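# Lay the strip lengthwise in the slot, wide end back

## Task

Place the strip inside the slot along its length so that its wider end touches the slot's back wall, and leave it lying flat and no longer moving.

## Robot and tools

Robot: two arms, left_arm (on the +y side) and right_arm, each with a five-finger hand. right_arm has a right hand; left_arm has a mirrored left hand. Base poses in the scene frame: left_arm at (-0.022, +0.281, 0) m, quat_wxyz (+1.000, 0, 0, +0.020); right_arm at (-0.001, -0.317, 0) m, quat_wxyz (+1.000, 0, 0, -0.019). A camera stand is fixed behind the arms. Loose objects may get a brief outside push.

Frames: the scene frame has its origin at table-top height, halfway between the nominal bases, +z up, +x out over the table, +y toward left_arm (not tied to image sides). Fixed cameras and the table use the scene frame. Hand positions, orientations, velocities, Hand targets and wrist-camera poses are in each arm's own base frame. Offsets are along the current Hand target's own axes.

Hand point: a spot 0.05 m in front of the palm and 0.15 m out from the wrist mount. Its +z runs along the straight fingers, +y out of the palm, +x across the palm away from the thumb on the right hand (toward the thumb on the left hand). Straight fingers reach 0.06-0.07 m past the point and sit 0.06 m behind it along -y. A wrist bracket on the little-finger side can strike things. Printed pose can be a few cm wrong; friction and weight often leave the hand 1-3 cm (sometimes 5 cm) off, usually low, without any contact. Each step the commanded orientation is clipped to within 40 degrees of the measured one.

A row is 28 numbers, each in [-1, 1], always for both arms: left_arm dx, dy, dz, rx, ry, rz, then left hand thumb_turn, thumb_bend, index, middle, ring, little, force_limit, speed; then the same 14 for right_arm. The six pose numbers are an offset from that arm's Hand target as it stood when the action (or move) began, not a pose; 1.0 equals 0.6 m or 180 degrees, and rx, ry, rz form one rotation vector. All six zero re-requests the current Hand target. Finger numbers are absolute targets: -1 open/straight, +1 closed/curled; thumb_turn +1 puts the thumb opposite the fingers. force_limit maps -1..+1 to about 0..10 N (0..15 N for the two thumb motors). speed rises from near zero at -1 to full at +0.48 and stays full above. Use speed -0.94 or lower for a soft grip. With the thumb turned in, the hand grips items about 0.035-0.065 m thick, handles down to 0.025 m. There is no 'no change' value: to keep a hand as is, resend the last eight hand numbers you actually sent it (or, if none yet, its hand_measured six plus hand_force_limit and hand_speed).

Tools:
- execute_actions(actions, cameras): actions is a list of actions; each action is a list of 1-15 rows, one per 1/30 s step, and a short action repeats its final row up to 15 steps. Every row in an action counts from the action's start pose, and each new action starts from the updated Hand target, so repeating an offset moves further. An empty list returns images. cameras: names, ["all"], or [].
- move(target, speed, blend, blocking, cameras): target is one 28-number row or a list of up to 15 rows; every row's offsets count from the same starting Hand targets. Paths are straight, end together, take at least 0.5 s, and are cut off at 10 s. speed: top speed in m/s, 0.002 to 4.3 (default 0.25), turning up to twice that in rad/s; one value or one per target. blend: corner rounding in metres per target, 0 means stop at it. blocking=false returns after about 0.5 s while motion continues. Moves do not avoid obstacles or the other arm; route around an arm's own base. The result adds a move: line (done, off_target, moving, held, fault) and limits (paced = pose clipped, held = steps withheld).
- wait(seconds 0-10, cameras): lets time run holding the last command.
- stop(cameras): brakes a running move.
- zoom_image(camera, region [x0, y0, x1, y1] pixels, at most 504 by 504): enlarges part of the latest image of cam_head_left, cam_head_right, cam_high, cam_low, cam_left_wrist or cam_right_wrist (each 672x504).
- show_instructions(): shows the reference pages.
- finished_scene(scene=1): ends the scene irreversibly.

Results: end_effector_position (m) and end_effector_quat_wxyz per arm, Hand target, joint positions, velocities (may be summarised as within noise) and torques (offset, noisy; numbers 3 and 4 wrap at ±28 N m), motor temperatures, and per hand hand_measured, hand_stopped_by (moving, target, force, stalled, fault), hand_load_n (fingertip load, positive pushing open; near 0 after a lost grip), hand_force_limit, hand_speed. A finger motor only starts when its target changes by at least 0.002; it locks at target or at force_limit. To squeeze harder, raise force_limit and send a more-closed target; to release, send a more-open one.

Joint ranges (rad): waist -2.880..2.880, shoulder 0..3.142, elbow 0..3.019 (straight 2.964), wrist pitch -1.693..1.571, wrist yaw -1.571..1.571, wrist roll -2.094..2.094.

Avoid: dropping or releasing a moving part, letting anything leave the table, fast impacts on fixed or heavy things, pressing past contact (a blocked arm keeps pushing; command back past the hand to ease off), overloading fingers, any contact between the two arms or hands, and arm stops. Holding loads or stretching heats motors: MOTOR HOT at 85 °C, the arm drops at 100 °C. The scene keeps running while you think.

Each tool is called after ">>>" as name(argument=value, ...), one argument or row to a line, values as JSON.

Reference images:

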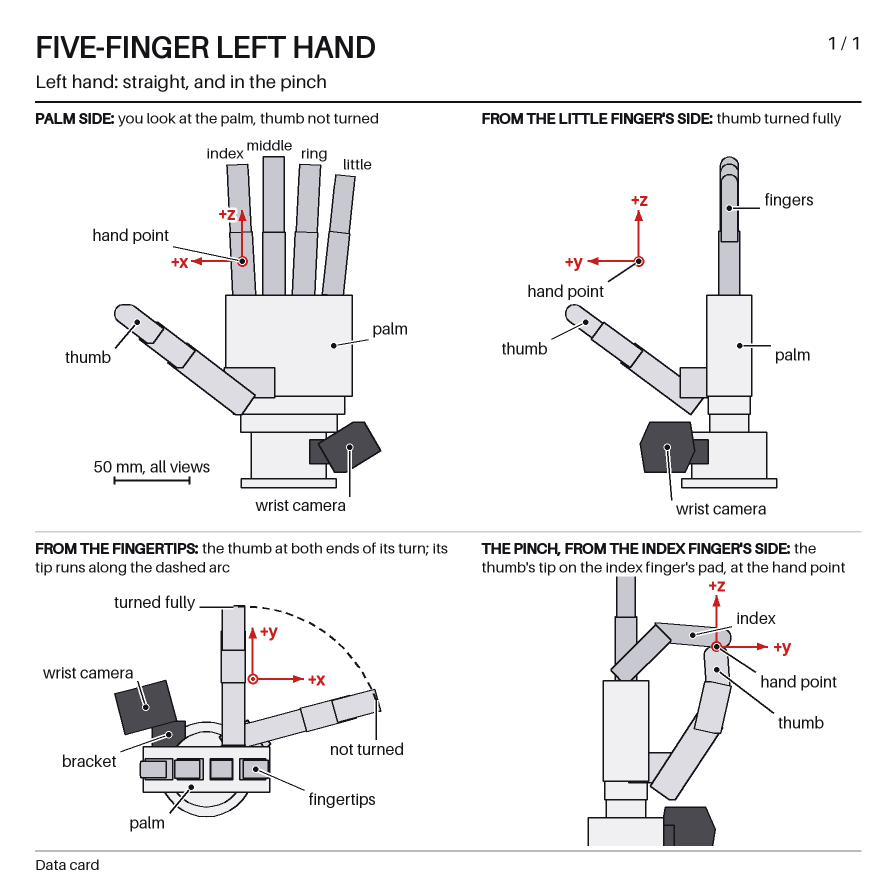

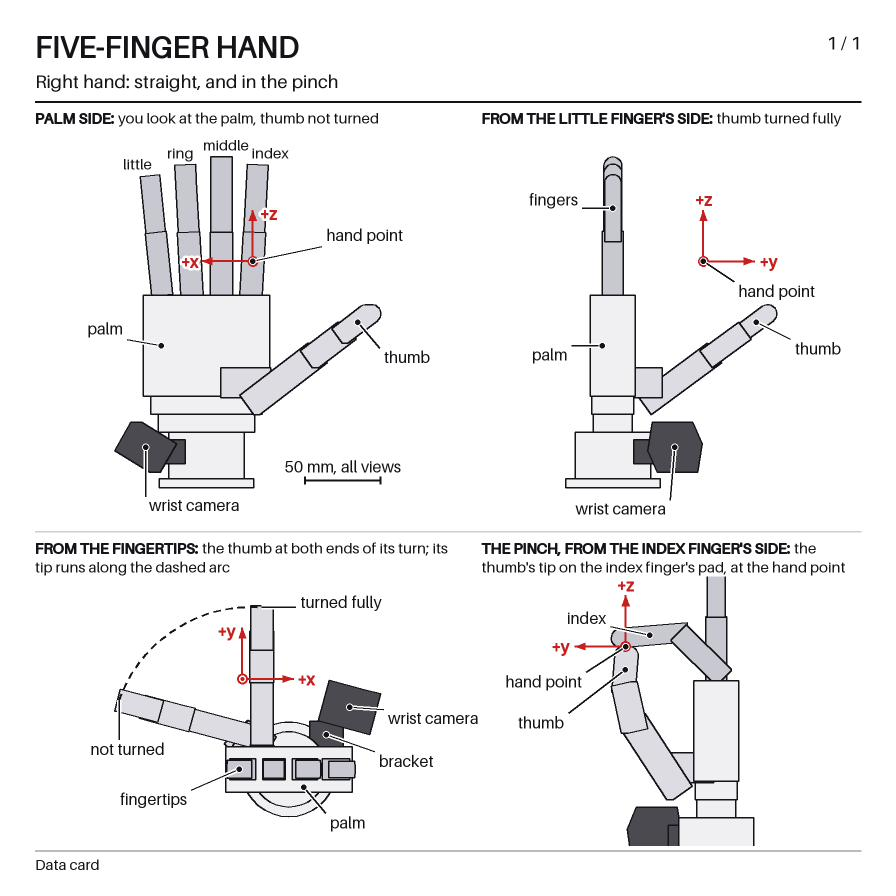

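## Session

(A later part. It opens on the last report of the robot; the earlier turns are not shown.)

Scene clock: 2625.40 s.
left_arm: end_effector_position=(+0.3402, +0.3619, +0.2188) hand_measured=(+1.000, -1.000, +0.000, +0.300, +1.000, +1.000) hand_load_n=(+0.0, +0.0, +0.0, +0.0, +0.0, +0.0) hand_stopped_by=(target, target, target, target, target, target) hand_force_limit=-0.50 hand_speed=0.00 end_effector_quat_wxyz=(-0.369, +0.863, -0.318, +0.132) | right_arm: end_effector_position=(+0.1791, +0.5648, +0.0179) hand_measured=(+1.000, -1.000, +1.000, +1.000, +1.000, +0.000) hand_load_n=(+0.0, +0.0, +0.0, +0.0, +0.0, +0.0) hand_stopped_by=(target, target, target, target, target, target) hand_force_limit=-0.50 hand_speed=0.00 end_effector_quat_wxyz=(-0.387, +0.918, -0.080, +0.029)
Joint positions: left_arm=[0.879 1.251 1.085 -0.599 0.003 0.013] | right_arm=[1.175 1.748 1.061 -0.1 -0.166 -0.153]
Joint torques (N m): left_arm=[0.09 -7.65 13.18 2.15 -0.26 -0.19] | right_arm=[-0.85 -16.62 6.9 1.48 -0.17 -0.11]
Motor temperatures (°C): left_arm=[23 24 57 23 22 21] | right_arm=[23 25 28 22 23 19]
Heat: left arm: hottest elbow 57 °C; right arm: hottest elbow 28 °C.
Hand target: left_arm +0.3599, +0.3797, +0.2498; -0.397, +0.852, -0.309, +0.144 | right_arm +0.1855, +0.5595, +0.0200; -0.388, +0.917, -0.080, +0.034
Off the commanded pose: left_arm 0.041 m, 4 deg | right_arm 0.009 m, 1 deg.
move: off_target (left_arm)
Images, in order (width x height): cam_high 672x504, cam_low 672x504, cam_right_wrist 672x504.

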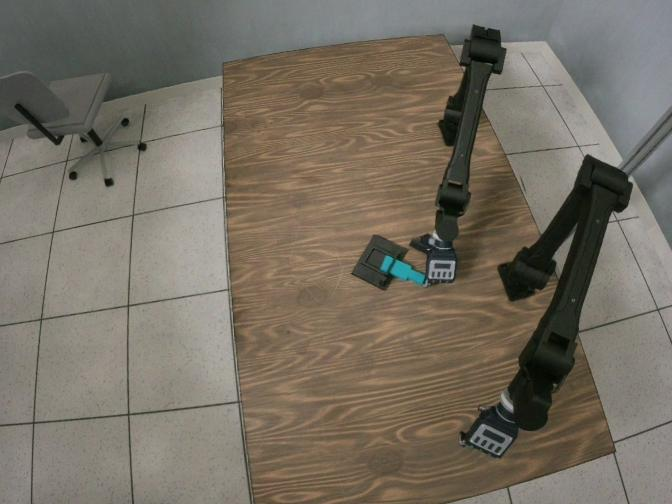

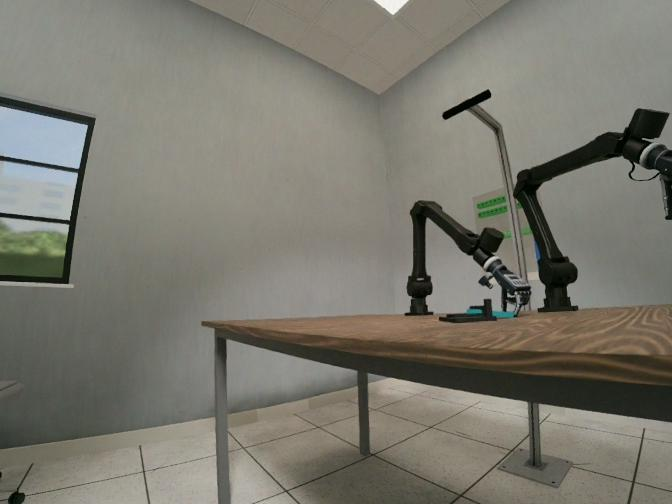

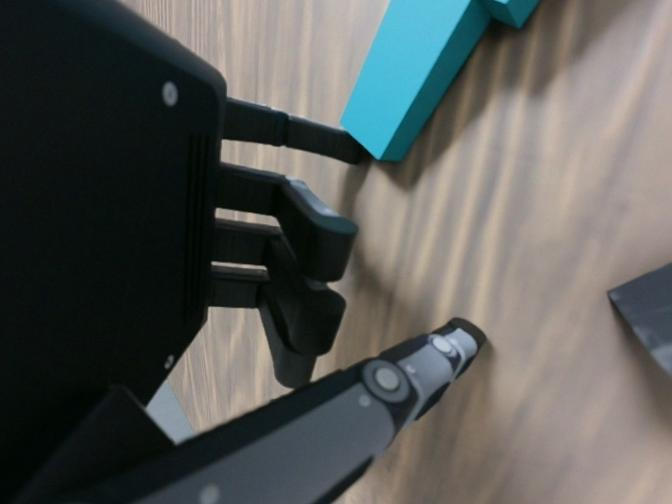

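>>> move(
  target=[0,0,0,0,0,0,1,-1,0,0.3,1,1,-0.5,0.0,0.0345,0.0013,-0.0157,0,0,0,1,-1,1,1,1,0,-0.5,0],
  speed=0.04,
  cameras=["cam_right_wrist","cam_low","cam_high"],
)

>>> zoom_image(
  camera="cam_low",
  region=[430, 210, 590, 335],
)

>>> zoom_image(
  camera="cam_high",
  region=[340, 220, 480, 320],
)

Scene clock: 2661.67 s.
left_arm: end_effector_position=(+0.3402, +0.3619, +0.2188) hand_measured=(+1.000, -1.000, +0.000, +0.300, +1.000, +1.000) hand_load_n=(+0.0, +0.0, +0.0, +0.0, +0.0, +0.0) hand_stopped_by=(target, target, target, target, target, target) hand_force_limit=-0.50 hand_speed=0.00 end_effector_quat_wxyz=(-0.369, +0.863, -0.318, +0.132) | right_arm: end_effector_position=(+0.2010, +0.5569, +0.0280) hand_measured=(+1.000, -1.000, +1.000, +1.000, +1.000, +0.000) hand_load_n=(+0.0, +0.0, +0.0, +0.0, +0.0, +0.0) hand_stopped_by=(target, target, target, target, target, target) hand_force_limit=-0.50 hand_speed=0.00 end_effector_quat_wxyz=(-0.395, +0.915, -0.079, +0.033)
Joint positions: left_arm=[0.879 1.251 1.085 -0.599 0.003 0.013] | right_arm=[1.129 1.729 1.061 -0.106 -0.196 -0.186]
Joint torques (N m): left_arm=[0.09 -7.65 13.18 2.17 -0.26 -0.19] | right_arm=[-0.62 -16.15 7.06 0.9 -0.25 -0.11]
Motor temperatures (°C): left_arm=[23 24 57 23 22 21] | right_arm=[23 25 29 22 23 19]
Heat: left arm: hottest elbow 57 °C; right arm: hottest elbow 29 °C.
Hand target: left_arm +0.3599, +0.3797, +0.2498; -0.397, +0.852, -0.309, +0.144 | right_arm +0.2046, +0.5487, +0.0260; -0.388, +0.917, -0.080, +0.034
Off the commanded pose: left_arm 0.041 m, 4 deg | right_arm 0.009 m, 1 deg.
move: off_target (left_arm)
Images, in order (width x height): cam_high 672x504, cam_low 672x504, cam_right_wrist 672x504.

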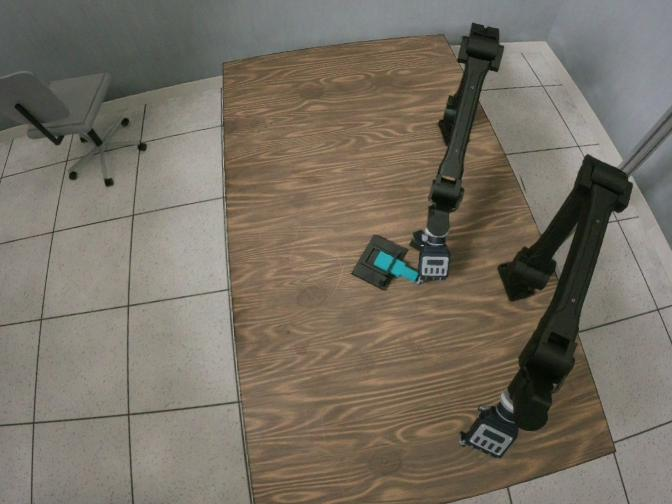

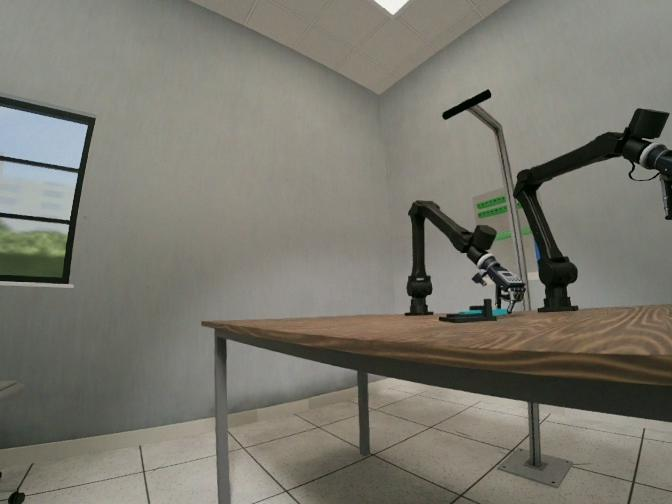

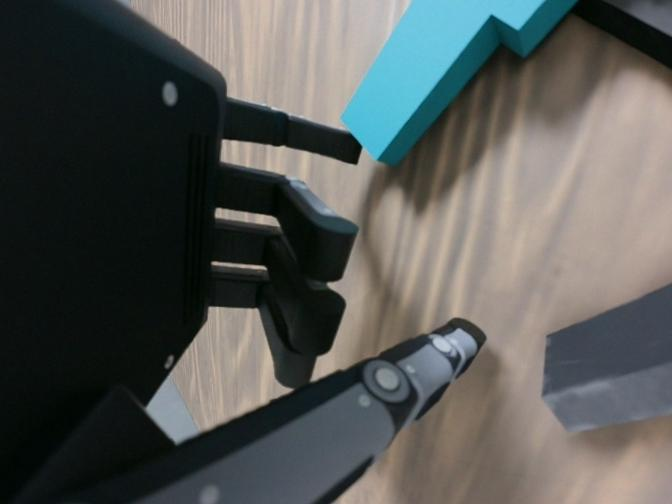

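Scaled by 3.150 from the camera's 672x504 image, which has a finer 960x720 frame.

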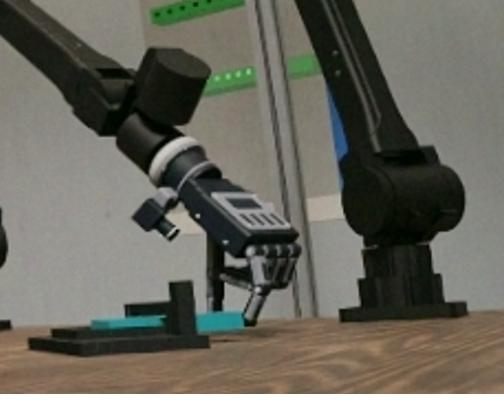

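Scaled by 3.600 from the camera's 672x504 image, which has a finer 960x720 frame.

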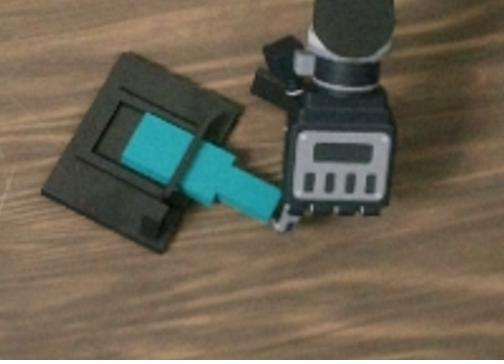

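>>> move(
  target=[0,0,0,0,0,0,1,-1,0,0.3,1,1,-0.5,0.0,0,0,0,0,0,0,1,-1,1,1,1,0,-0.5,0],
  speed=0.04,
  cameras=["cam_high"],
)

>>> zoom_image(
  camera="cam_high",
  region=[350, 220, 450, 300],
)

Scene clock: 2672.87 s.
left_arm: end_effector_position=(+0.3402, +0.3619, +0.2188) hand_measured=(+1.000, -1.000, +0.000, +0.300, +1.000, +1.000) hand_load_n=(+0.0, +0.0, +0.0, +0.0, +0.5, +0.5) hand_stopped_by=(target, target, target, target, target, target) hand_force_limit=-0.50 hand_speed=0.00 end_effector_quat_wxyz=(-0.369, +0.863, -0.318, +0.132) | right_arm: end_effector_position=(+0.2011, +0.5569, +0.0280) hand_measured=(+1.000, -1.000, +1.000, +1.000, +1.000, +0.000) hand_load_n=(+0.0, +0.0, +0.0, +0.0, +0.5, +0.0) hand_stopped_by=(target, target, target, target, target, target) hand_force_limit=-0.50 hand_speed=0.00 end_effector_quat_wxyz=(-0.395, +0.915, -0.079, +0.033)
Joint positions: left_arm=[0.879 1.251 1.085 -0.599 0.003 0.013] | right_arm=[1.129 1.729 1.061 -0.106 -0.196 -0.187]
Joint torques (N m): left_arm=[0.15 -7.65 13.18 2.15 -0.27 -0.19] | right_arm=[-0.67 -16.21 7.09 0.91 -0.25 -0.1]
Motor temperatures (°C): left_arm=[23 24 57 23 22 21] | right_arm=[23 25 29 22 23 19]
Heat: left arm: hottest elbow 57 °C; right arm: hottest elbow 29 °C.
Hand target: left_arm +0.3599, +0.3797, +0.2498; -0.397, +0.852, -0.309, +0.144 | right_arm +0.2046, +0.5487, +0.0260; -0.388, +0.917, -0.080, +0.034
Off the commanded pose: left_arm 0.041 m, 4 deg | right_arm 0.009 m, 1 deg.
move: off_target (left_arm)
Images, in order (width x height): cam_high 672x504.

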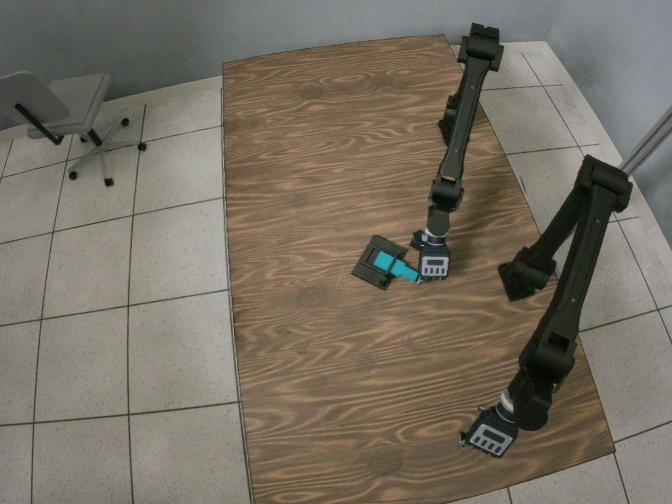

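Scaled by 5.040 from the camera's 672x504 image, which has a finer 960x720 frame.

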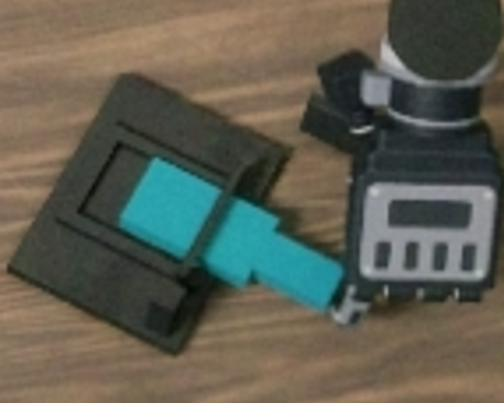

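>>> move(
  target=[0,0,0,0,0,0,1,-1,0,0.3,1,1,-0.5,0.0,0.024,0.0072,-0.01,0,0,0,1,-1,1,1,1,0,-0.5,0],
  speed=0.04,
  cameras=["cam_right_wrist","cam_low","cam_high"],
)

>>> zoom_image(
  camera="cam_low",
  region=[430, 210, 590, 335],
)

>>> zoom_image(
  camera="cam_high",
  region=[350, 220, 450, 300],
)

Scene clock: 2685.60 s.
left_arm: end_effector_position=(+0.3402, +0.3619, +0.2188) hand_measured=(+1.000, -1.000, +0.000, +0.300, +1.000, +1.000) hand_load_n=(+0.0, +0.0, +0.0, +0.0, +0.0, +0.0) hand_stopped_by=(target, target, target, target, target, target) hand_force_limit=-0.50 hand_speed=0.00 end_effector_quat_wxyz=(-0.369, +0.863, -0.318, +0.132) | right_arm: end_effector_position=(+0.2146, +0.5478, +0.0283) hand_measured=(+1.000, -1.000, +1.000, +1.000, +1.000, +0.000) hand_load_n=(+0.0, +0.0, +0.0, +0.0, +0.0, +0.0) hand_stopped_by=(target, target, target, target, target, target) hand_force_limit=-0.50 hand_speed=0.00 end_effector_quat_wxyz=(-0.394, +0.915, -0.079, +0.033)
Joint positions: left_arm=[0.879 1.251 1.085 -0.599 0.003 0.013] | right_arm=[1.097 1.725 1.056 -0.113 -0.219 -0.21]
Joint torques (N m): left_arm=[0.09 -7.65 13.18 2.15 -0.27 -0.19] | right_arm=[-0.79 -16.26 6.91 0.9 -0.26 -0.09]
Motor temperatures (°C): left_arm=[23 24 57 23 22 21] | right_arm=[23 25 29 22 23 19]
Heat: left arm: hottest elbow 57 °C; right arm: hottest elbow 29 °C.
Hand target: left_arm +0.3599, +0.3797, +0.2498; -0.397, +0.852, -0.309, +0.144 | right_arm +0.2176, +0.5392, +0.0272; -0.388, +0.917, -0.080, +0.034
Off the commanded pose: left_arm 0.041 m, 4 deg | right_arm 0.009 m, 1 deg.
move: off_target (left_arm)
Images, in order (width x height): cam_high 672x504, cam_low 672x504, cam_right_wrist 672x504.

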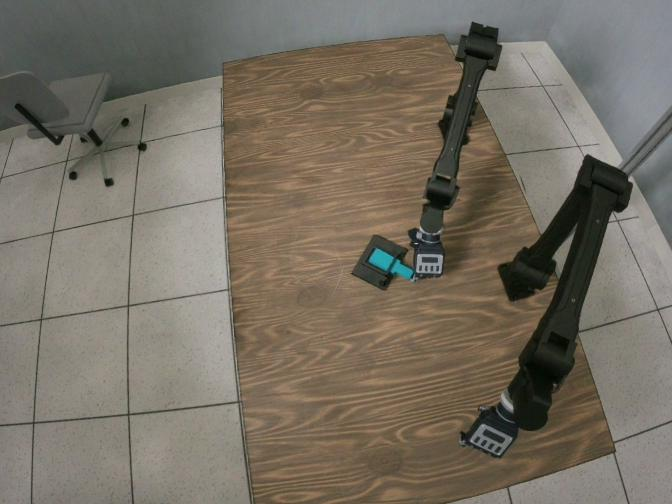

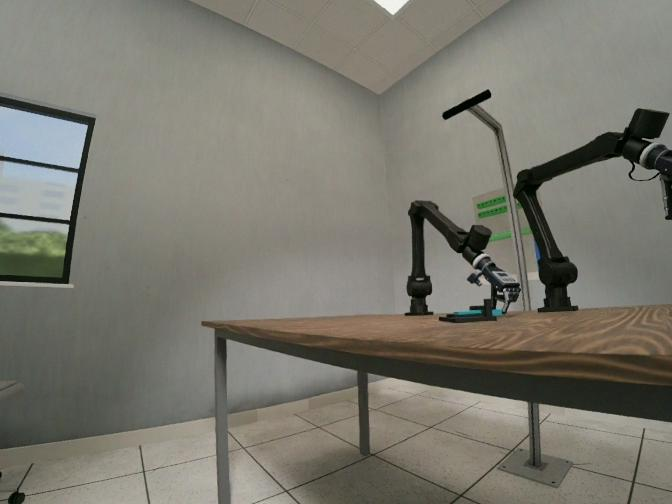

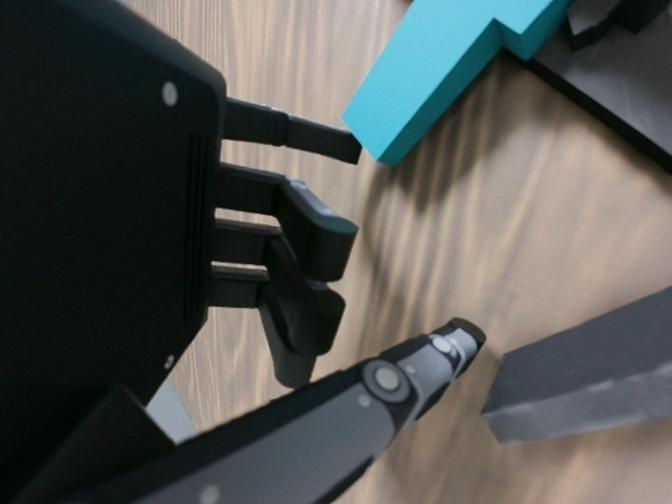

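Scaled by 3.150 from the camera's 672x504 image, which has a finer 960x720 frame.

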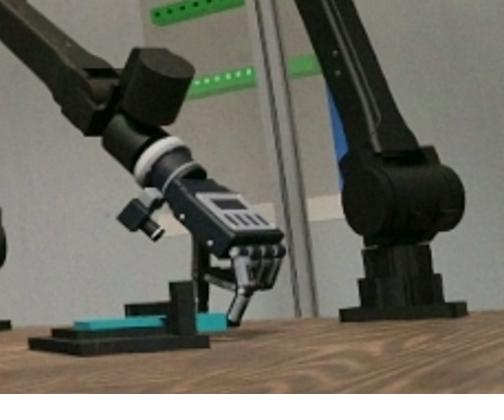

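Scaled by 5.040 from the camera's 672x504 image, which has a finer 960x720 frame.

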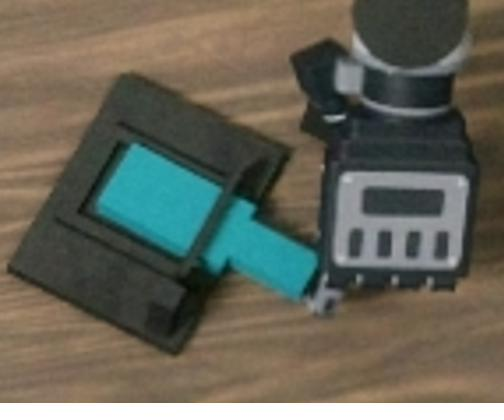

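>>> move(
  target=[0,0,0,0,0,0,1,-1,0,0.3,1,1,-0.5,0.0,0.015,0.0045,-0.0063,0,0,0,1,-1,1,1,1,0,-0.5,0],
  speed=0.04,
  cameras=["cam_high","cam_low"],
)

Scene clock: 2708.07 s.
left_arm: end_effector_position=(+0.3402, +0.3619, +0.2188) hand_measured=(+1.000, -1.000, +0.000, +0.300, +1.000, +1.000) hand_load_n=(+0.0, +0.0, +0.5, +0.0, +0.0, +0.0) hand_stopped_by=(target, target, target, target, target, target) hand_force_limit=-0.50 hand_speed=0.00 end_effector_quat_wxyz=(-0.369, +0.863, -0.318, +0.132) | right_arm: end_effector_position=(+0.2226, +0.5433, +0.0300) hand_measured=(+1.000, -1.000, +1.000, +1.000, +1.000, +0.000) hand_load_n=(+0.0, +0.0, +0.0, +0.0, +0.0, +0.5) hand_stopped_by=(target, target, target, target, target, target) hand_force_limit=-0.50 hand_speed=0.00 end_effector_quat_wxyz=(-0.395, +0.915, -0.079, +0.033)
Joint positions: left_arm=[0.879 1.251 1.085 -0.599 0.003 0.013] | right_arm=[1.078 1.721 1.056 -0.117 -0.234 -0.223]
Joint torques (N m): left_arm=[0.09 -7.65 13.18 2.15 -0.27 -0.18] | right_arm=[-0.79 -16.38 6.68 0.87 -0.23 -0.12]
Motor temperatures (°C): left_arm=[23 24 57 23 22 21] | right_arm=[23 26 29 22 23 19]
Heat: left arm: hottest elbow 57 °C; right arm: hottest elbow 29 °C.
Hand target: left_arm +0.3599, +0.3797, +0.2498; -0.397, +0.852, -0.309, +0.144 | right_arm +0.2257, +0.5331, +0.0279; -0.388, +0.917, -0.080, +0.034
Off the commanded pose: left_arm 0.041 m, 4 deg | right_arm 0.011 m, 1 deg.
move: off_target (left_arm, right_arm)
Images, in order (width x height): cam_high 672x504, cam_low 672x504.

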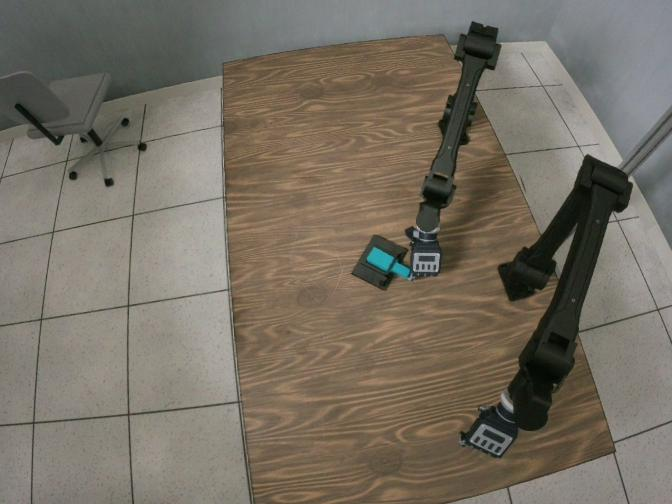

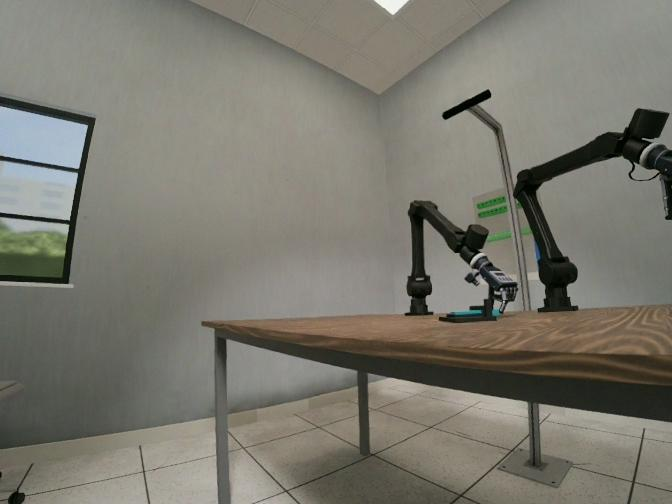

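>>> zoom_image(
  camera="cam_high",
  region=[350, 220, 450, 300],
)

>>> zoom_image(
  camera="cam_low",
  region=[430, 250, 550, 340],
)

Scaled by 5.040 from the camera's 672x504 image, which has a finer 960x720 frame.

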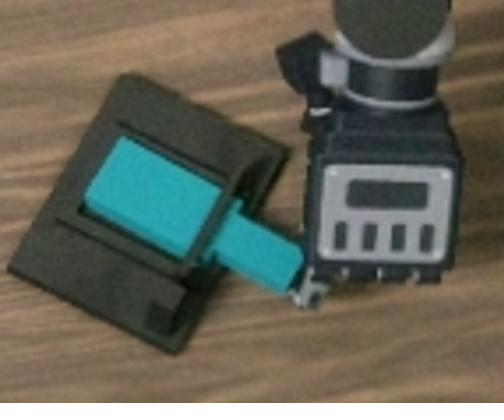

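Scaled by 4.200 from the camera's 672x504 image, which has a finer 960x720 frame.

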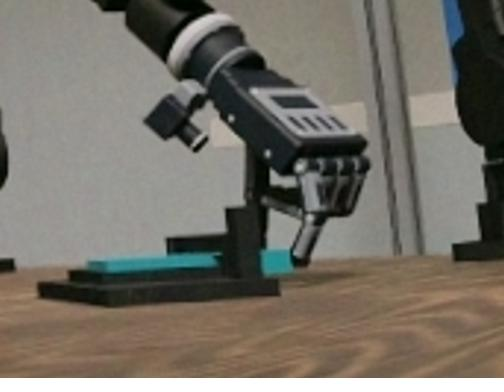

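>>> zoom_image(
  camera="cam_high",
  region=[355, 235, 405, 275],
)

>>> execute_actions(
  actions=[],
  cameras=["cam_head_left","cam_head_right","cam_right_wrist"],
)

Scaled by 10.080 from the camera's 672x504 image, which has a finer 960x720 frame.

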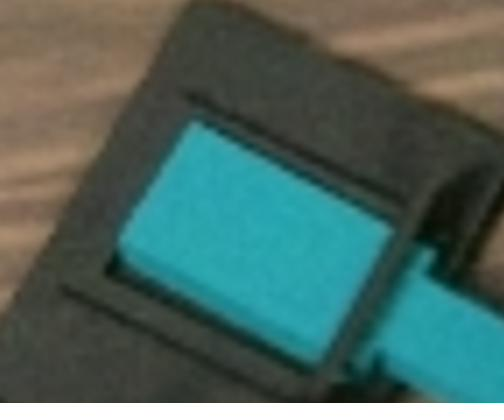

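Scene clock: 2720.63 s.
left_arm: end_effector_position=(+0.3402, +0.3619, +0.2188) hand_measured=(+1.000, -1.000, +0.000, +0.300, +1.000, +1.000) hand_load_n=(+0.5, +0.0, +0.0, +0.0, +0.0, +0.0) hand_stopped_by=(target, target, target, target, target, target) hand_force_limit=-0.50 hand_speed=0.00 end_effector_quat_wxyz=(-0.369, +0.863, -0.318, +0.132) | right_arm: end_effector_position=(+0.2226, +0.5432, +0.0299) hand_measured=(+1.000, -1.000, +1.000, +1.000, +1.000, +0.000) hand_load_n=(+0.0, +0.0, +0.5, +0.0, +0.0, +0.0) hand_stopped_by=(target, target, target, target, target, target) hand_force_limit=-0.50 hand_speed=0.00 end_effector_quat_wxyz=(-0.395, +0.915, -0.078, +0.033)
Joint positions: left_arm=[0.879 1.251 1.085 -0.599 0.003 0.013] | right_arm=[1.078 1.721 1.056 -0.118 -0.234 -0.224]
Joint velocities: within noise
Joint torques (N m): left_arm=[0.09 -7.65 13.18 2.15 -0.27 -0.19] | right_arm=[-0.79 -16.21 6.68 0.92 -0.23 -0.11]
Motor temperatures (°C): left_arm=[23 24 57 23 22 21] | right_arm=[23 25 28 22 23 19]
Heat: left arm: hottest elbow 57 °C; right arm: hottest elbow 28 °C.
Hand target: left_arm +0.3599, +0.3797, +0.2498; -0.397, +0.852, -0.309, +0.144 | right_arm +0.2257, +0.5330, +0.0279; -0.388, +0.917, -0.080, +0.034
Off the commanded pose: left_arm 0.041 m, 4 deg | right_arm 0.011 m, 1 deg.
Images, in order (width x height): cam_head_left 672x504, cam_head_right 672x504, cam_right_wrist 672x504.

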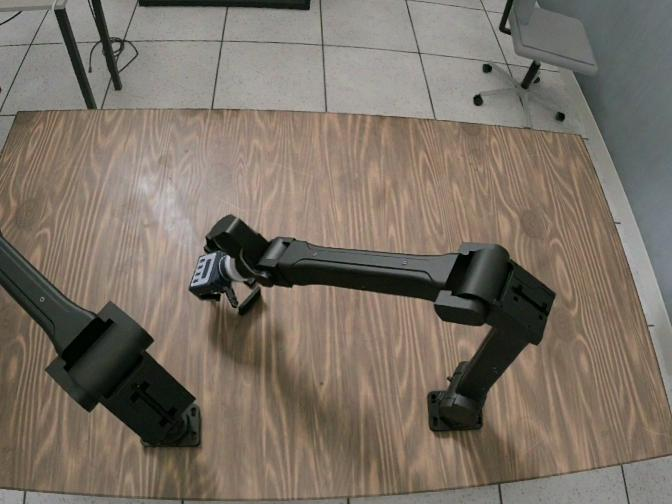

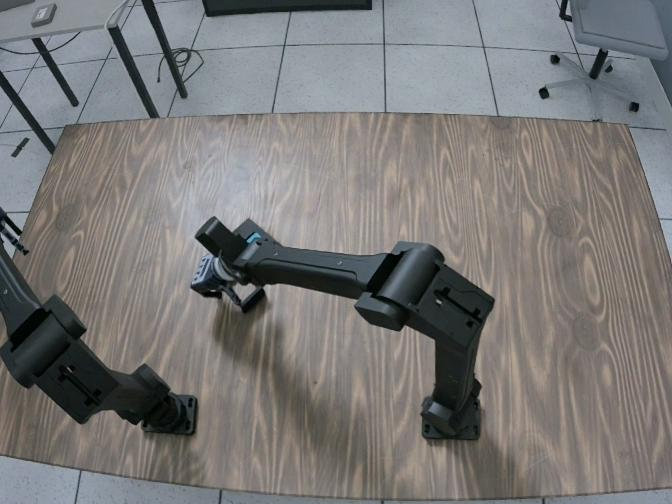

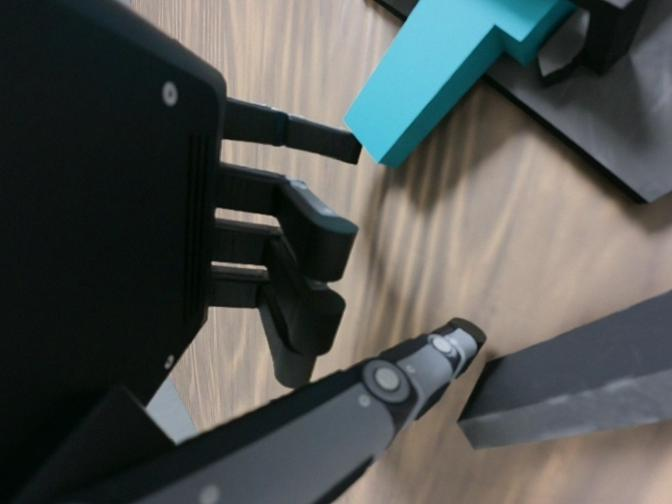

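>>> move(
  target=[0,0,0,0,0,0,1,-1,0,0.3,1,1,-0.5,0.0,0.009,0.0027,-0.0038,0,0,0,1,-1,1,1,1,0,-0.5,0],
  speed=0.03,
  cameras=["cam_high","cam_right_wrist"],
)

>>> zoom_image(
  camera="cam_high",
  region=[355, 235, 405, 275],
)

Scene clock: 2730.90 s.
left_arm: end_effector_position=(+0.3402, +0.3619, +0.2188) hand_measured=(+1.000, -1.000, +0.000, +0.300, +1.000, +1.000) hand_load_n=(+0.0, +0.0, +0.0, +0.0, +0.0, +0.0) hand_stopped_by=(target, target, target, target, target, target) hand_force_limit=-0.50 hand_speed=0.00 end_effector_quat_wxyz=(-0.369, +0.863, -0.318, +0.132) | right_arm: end_effector_position=(+0.2222, +0.5409, +0.0301) hand_measured=(+1.000, -1.000, +1.000, +1.000, +1.000, +0.000) hand_load_n=(+0.0, +0.0, +0.0, +0.0, +0.0, +0.5) hand_stopped_by=(target, target, target, target, target, target) hand_force_limit=-0.50 hand_speed=0.00 end_effector_quat_wxyz=(-0.395, +0.915, -0.075, +0.030)
Joint positions: left_arm=[0.879 1.251 1.085 -0.599 0.003 0.013] | right_arm=[1.074 1.718 1.052 -0.119 -0.245 -0.23]
Joint torques (N m): left_arm=[0.09 -7.65 13.18 2.17 -0.27 -0.19] | right_arm=[-1.49 -16.15 6.84 0.91 -0.09 -0.13]
Motor temperatures (°C): left_arm=[23 24 57 23 22 21] | right_arm=[23 25 28 22 23 19]
Heat: left arm: hottest elbow 57 °C; right arm: hottest elbow 28 °C.
Hand target: left_arm +0.3599, +0.3797, +0.2498; -0.397, +0.852, -0.309, +0.144 | right_arm +0.2305, +0.5292, +0.0283; -0.388, +0.917, -0.080, +0.034
Off the commanded pose: left_arm 0.041 m, 4 deg | right_arm 0.014 m, 1 deg.
move: off_target (left_arm, right_arm)
Images, in order (width x height): cam_high 672x504, cam_right_wrist 672x504.

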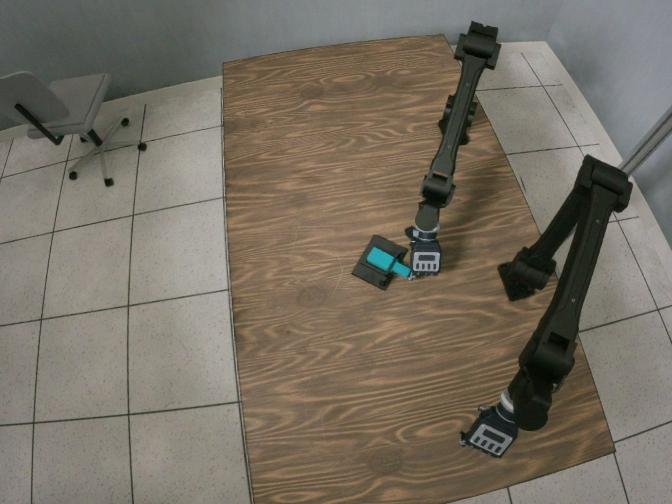

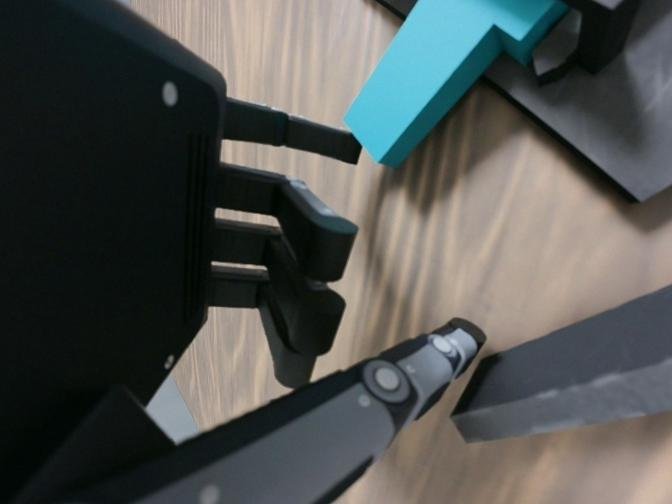

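Scaled by 10.080 from the camera's 672x504 image, which has a finer 960x720 frame.

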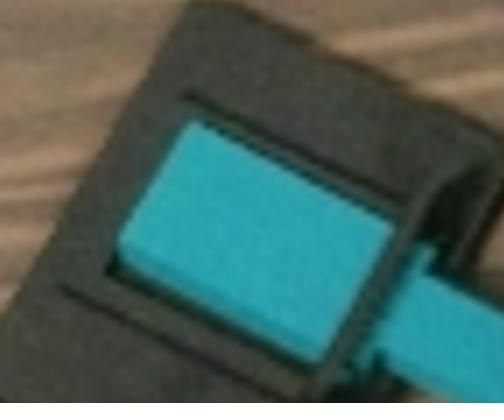

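>>> move(
  target=[0,0,0,0,0,0,1,-1,0,0.3,1,1,-0.5,0.0,0.009,0.0027,-0.0038,0,0,0,1,-1,1,1,1,0,-0.5,0],
  speed=0.03,
  cameras=["cam_high","cam_low","cam_right_wrist"],
)

>>> zoom_image(
  camera="cam_high",
  region=[355, 235, 405, 275],
)

>>> zoom_image(
  camera="cam_low",
  region=[430, 270, 510, 330],
)

Scene clock: 2743.20 s.
left_arm: end_effector_position=(+0.3402, +0.3619, +0.2188) hand_measured=(+1.000, -1.000, +0.000, +0.300, +1.000, +1.000) hand_load_n=(+0.0, +0.0, +0.0, +0.0, +0.0, +0.0) hand_stopped_by=(target, target, target, target, target, target) hand_force_limit=-0.50 hand_speed=0.00 end_effector_quat_wxyz=(-0.369, +0.863, -0.318, +0.132) | right_arm: end_effector_position=(+0.2222, +0.5397, +0.0306) hand_measured=(+1.000, -1.000, +1.000, +1.000, +1.000, +0.000) hand_load_n=(+0.0, +0.0, +0.0, +0.0, +0.0, +1.0) hand_stopped_by=(target, target, target, target, target, target) hand_force_limit=-0.50 hand_speed=0.00 end_effector_quat_wxyz=(-0.396, +0.915, -0.073, +0.025)
Joint positions: left_arm=[0.879 1.251 1.085 -0.599 0.003 0.013] | right_arm=[1.069 1.717 1.052 -0.123 -0.258 -0.235]
Joint torques (N m): left_arm=[0.09 -7.65 13.18 2.17 -0.26 -0.19] | right_arm=[-2.02 -16.26 6.72 0.91 0.11 -0.17]
Motor temperatures (°C): left_arm=[23 24 57 23 22 21] | right_arm=[23 26 28 22 23 19]
Heat: left arm: hottest elbow 57 °C; right arm: hottest elbow 28 °C.
Hand target: left_arm +0.3599, +0.3797, +0.2498; -0.397, +0.852, -0.309, +0.144 | right_arm +0.2353, +0.5256, +0.0287; -0.388, +0.917, -0.080, +0.034
Off the commanded pose: left_arm 0.041 m, 4 deg | right_arm 0.019 m, 2 deg.
move: off_target (left_arm, right_arm)
Images, in order (width x height): cam_high 672x504, cam_low 672x504, cam_right_wrist 672x504.

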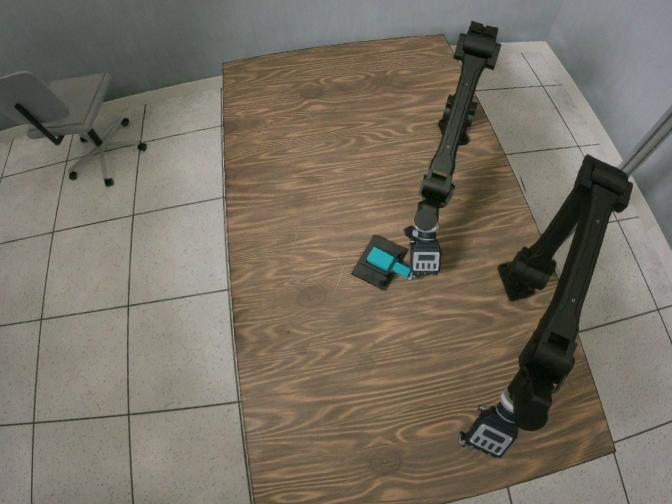

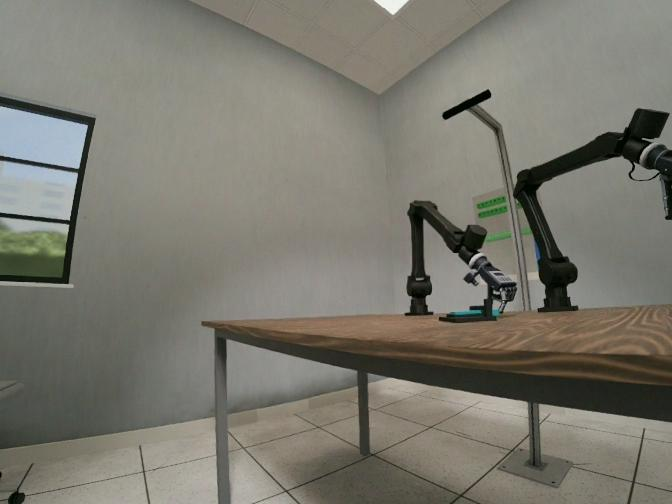

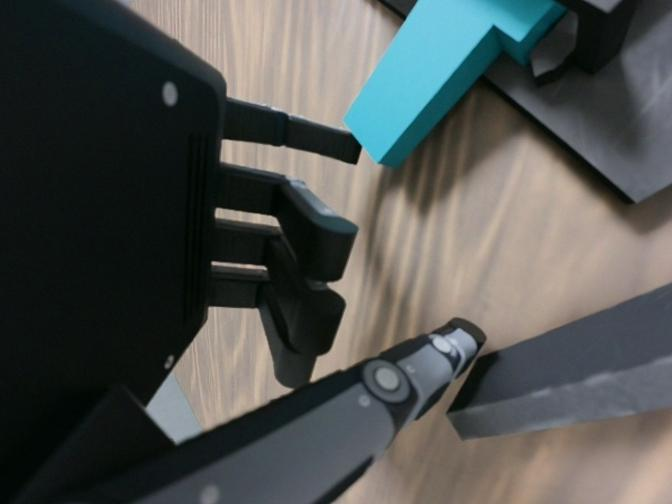

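Scaled by 10.080 from the camera's 672x504 image, which has a finer 960x720 frame.

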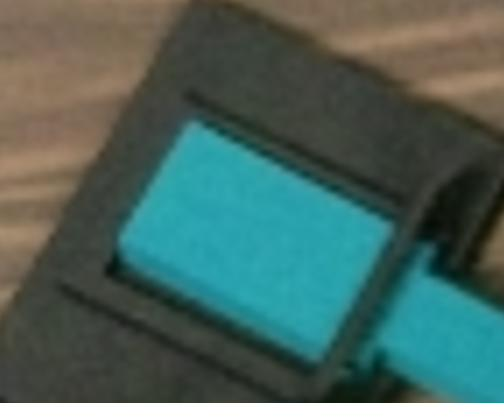

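Scaled by 6.300 from the camera's 672x504 image, which has a finer 960x720 frame.

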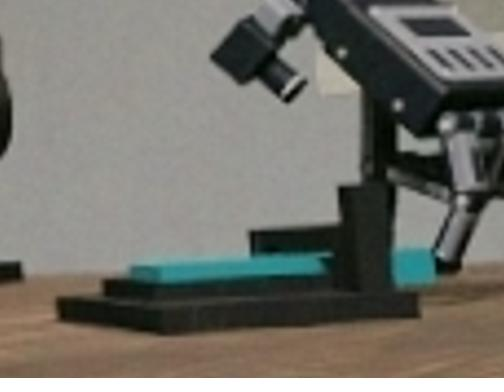

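>>> move(
  target=[0,0,0,0,0,0,1,-1,0,0.3,1,1,-0.5,0.0,-0.05,-0.015,0.021,0,0,0,1,-1,1,1,1,0,-0.5,0],
  speed=0.06,
  cameras=["cam_high","cam_right_wrist"],
)

>>> zoom_image(
  camera="cam_high",
  region=[350, 220, 450, 300],
)

Scene clock: 2756.63 s.
left_arm: end_effector_position=(+0.3402, +0.3619, +0.2188) hand_measured=(+1.000, -1.000, +0.000, +0.300, +1.000, +1.000) hand_load_n=(+0.0, +0.0, +0.0, +0.0, +0.0, +0.0) hand_stopped_by=(target, target, target, target, target, target) hand_force_limit=-0.50 hand_speed=0.00 end_effector_quat_wxyz=(-0.369, +0.863, -0.318, +0.132) | right_arm: end_effector_position=(+0.2136, +0.5446, +0.0288) hand_measured=(+1.000, -1.000, +1.000, +1.000, +1.000, +0.000) hand_load_n=(+0.0, +0.0, +0.0, +0.0, +0.0, +0.0) hand_stopped_by=(target, target, target, target, target, target) hand_force_limit=-0.50 hand_speed=0.00 end_effector_quat_wxyz=(-0.390, +0.917, -0.079, +0.037)
Joint positions: left_arm=[0.879 1.251 1.085 -0.599 0.003 0.013] | right_arm=[1.1 1.717 1.052 -0.123 -0.207 -0.213]
Joint torques (N m): left_arm=[0.03 -7.65 13.18 2.17 -0.27 -0.19] | right_arm=[0.97 -15.15 7.64 1.51 -0.07 0.06]
Motor temperatures (°C): left_arm=[23 24 57 23 22 21] | right_arm=[23 26 28 22 23 19]
Heat: left arm: hottest elbow 57 °C; right arm: hottest elbow 28 °C.
Hand target: left_arm +0.3599, +0.3797, +0.2498; -0.397, +0.852, -0.309, +0.144 | right_arm +0.2084, +0.5459, +0.0263; -0.388, +0.917, -0.080, +0.034
Off the commanded pose: left_arm 0.041 m, 4 deg | right_arm 0.006 m, 0 deg.
move: off_target (left_arm)
Images, in order (width x height): cam_high 672x504, cam_right_wrist 672x504.

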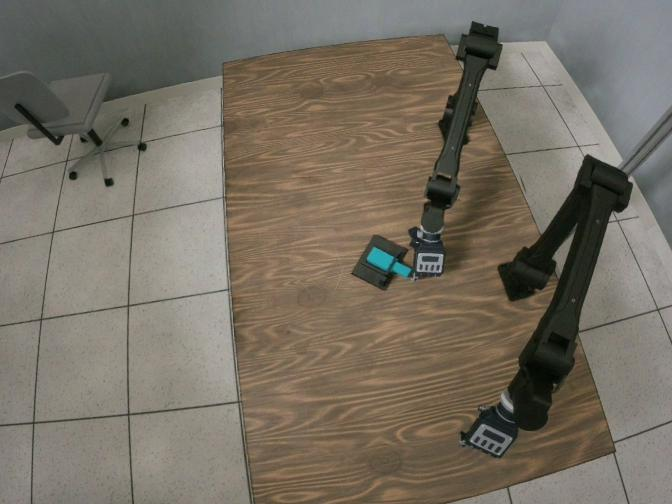

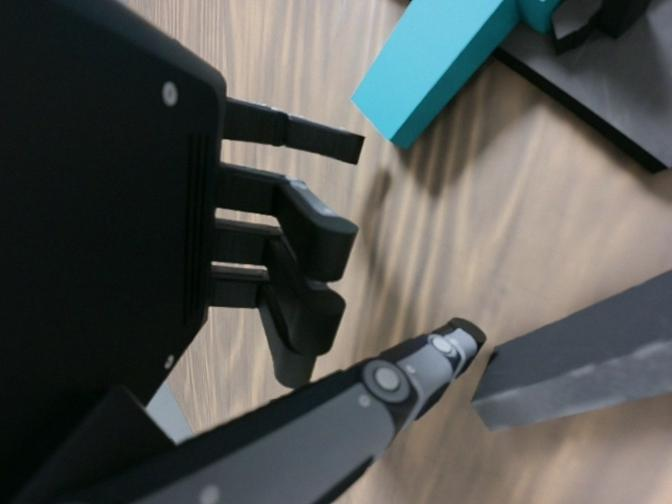

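Scaled by 5.040 from the camera's 672x504 image, which has a finer 960x720 frame.

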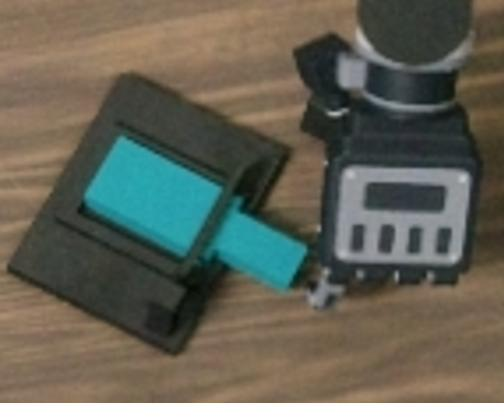

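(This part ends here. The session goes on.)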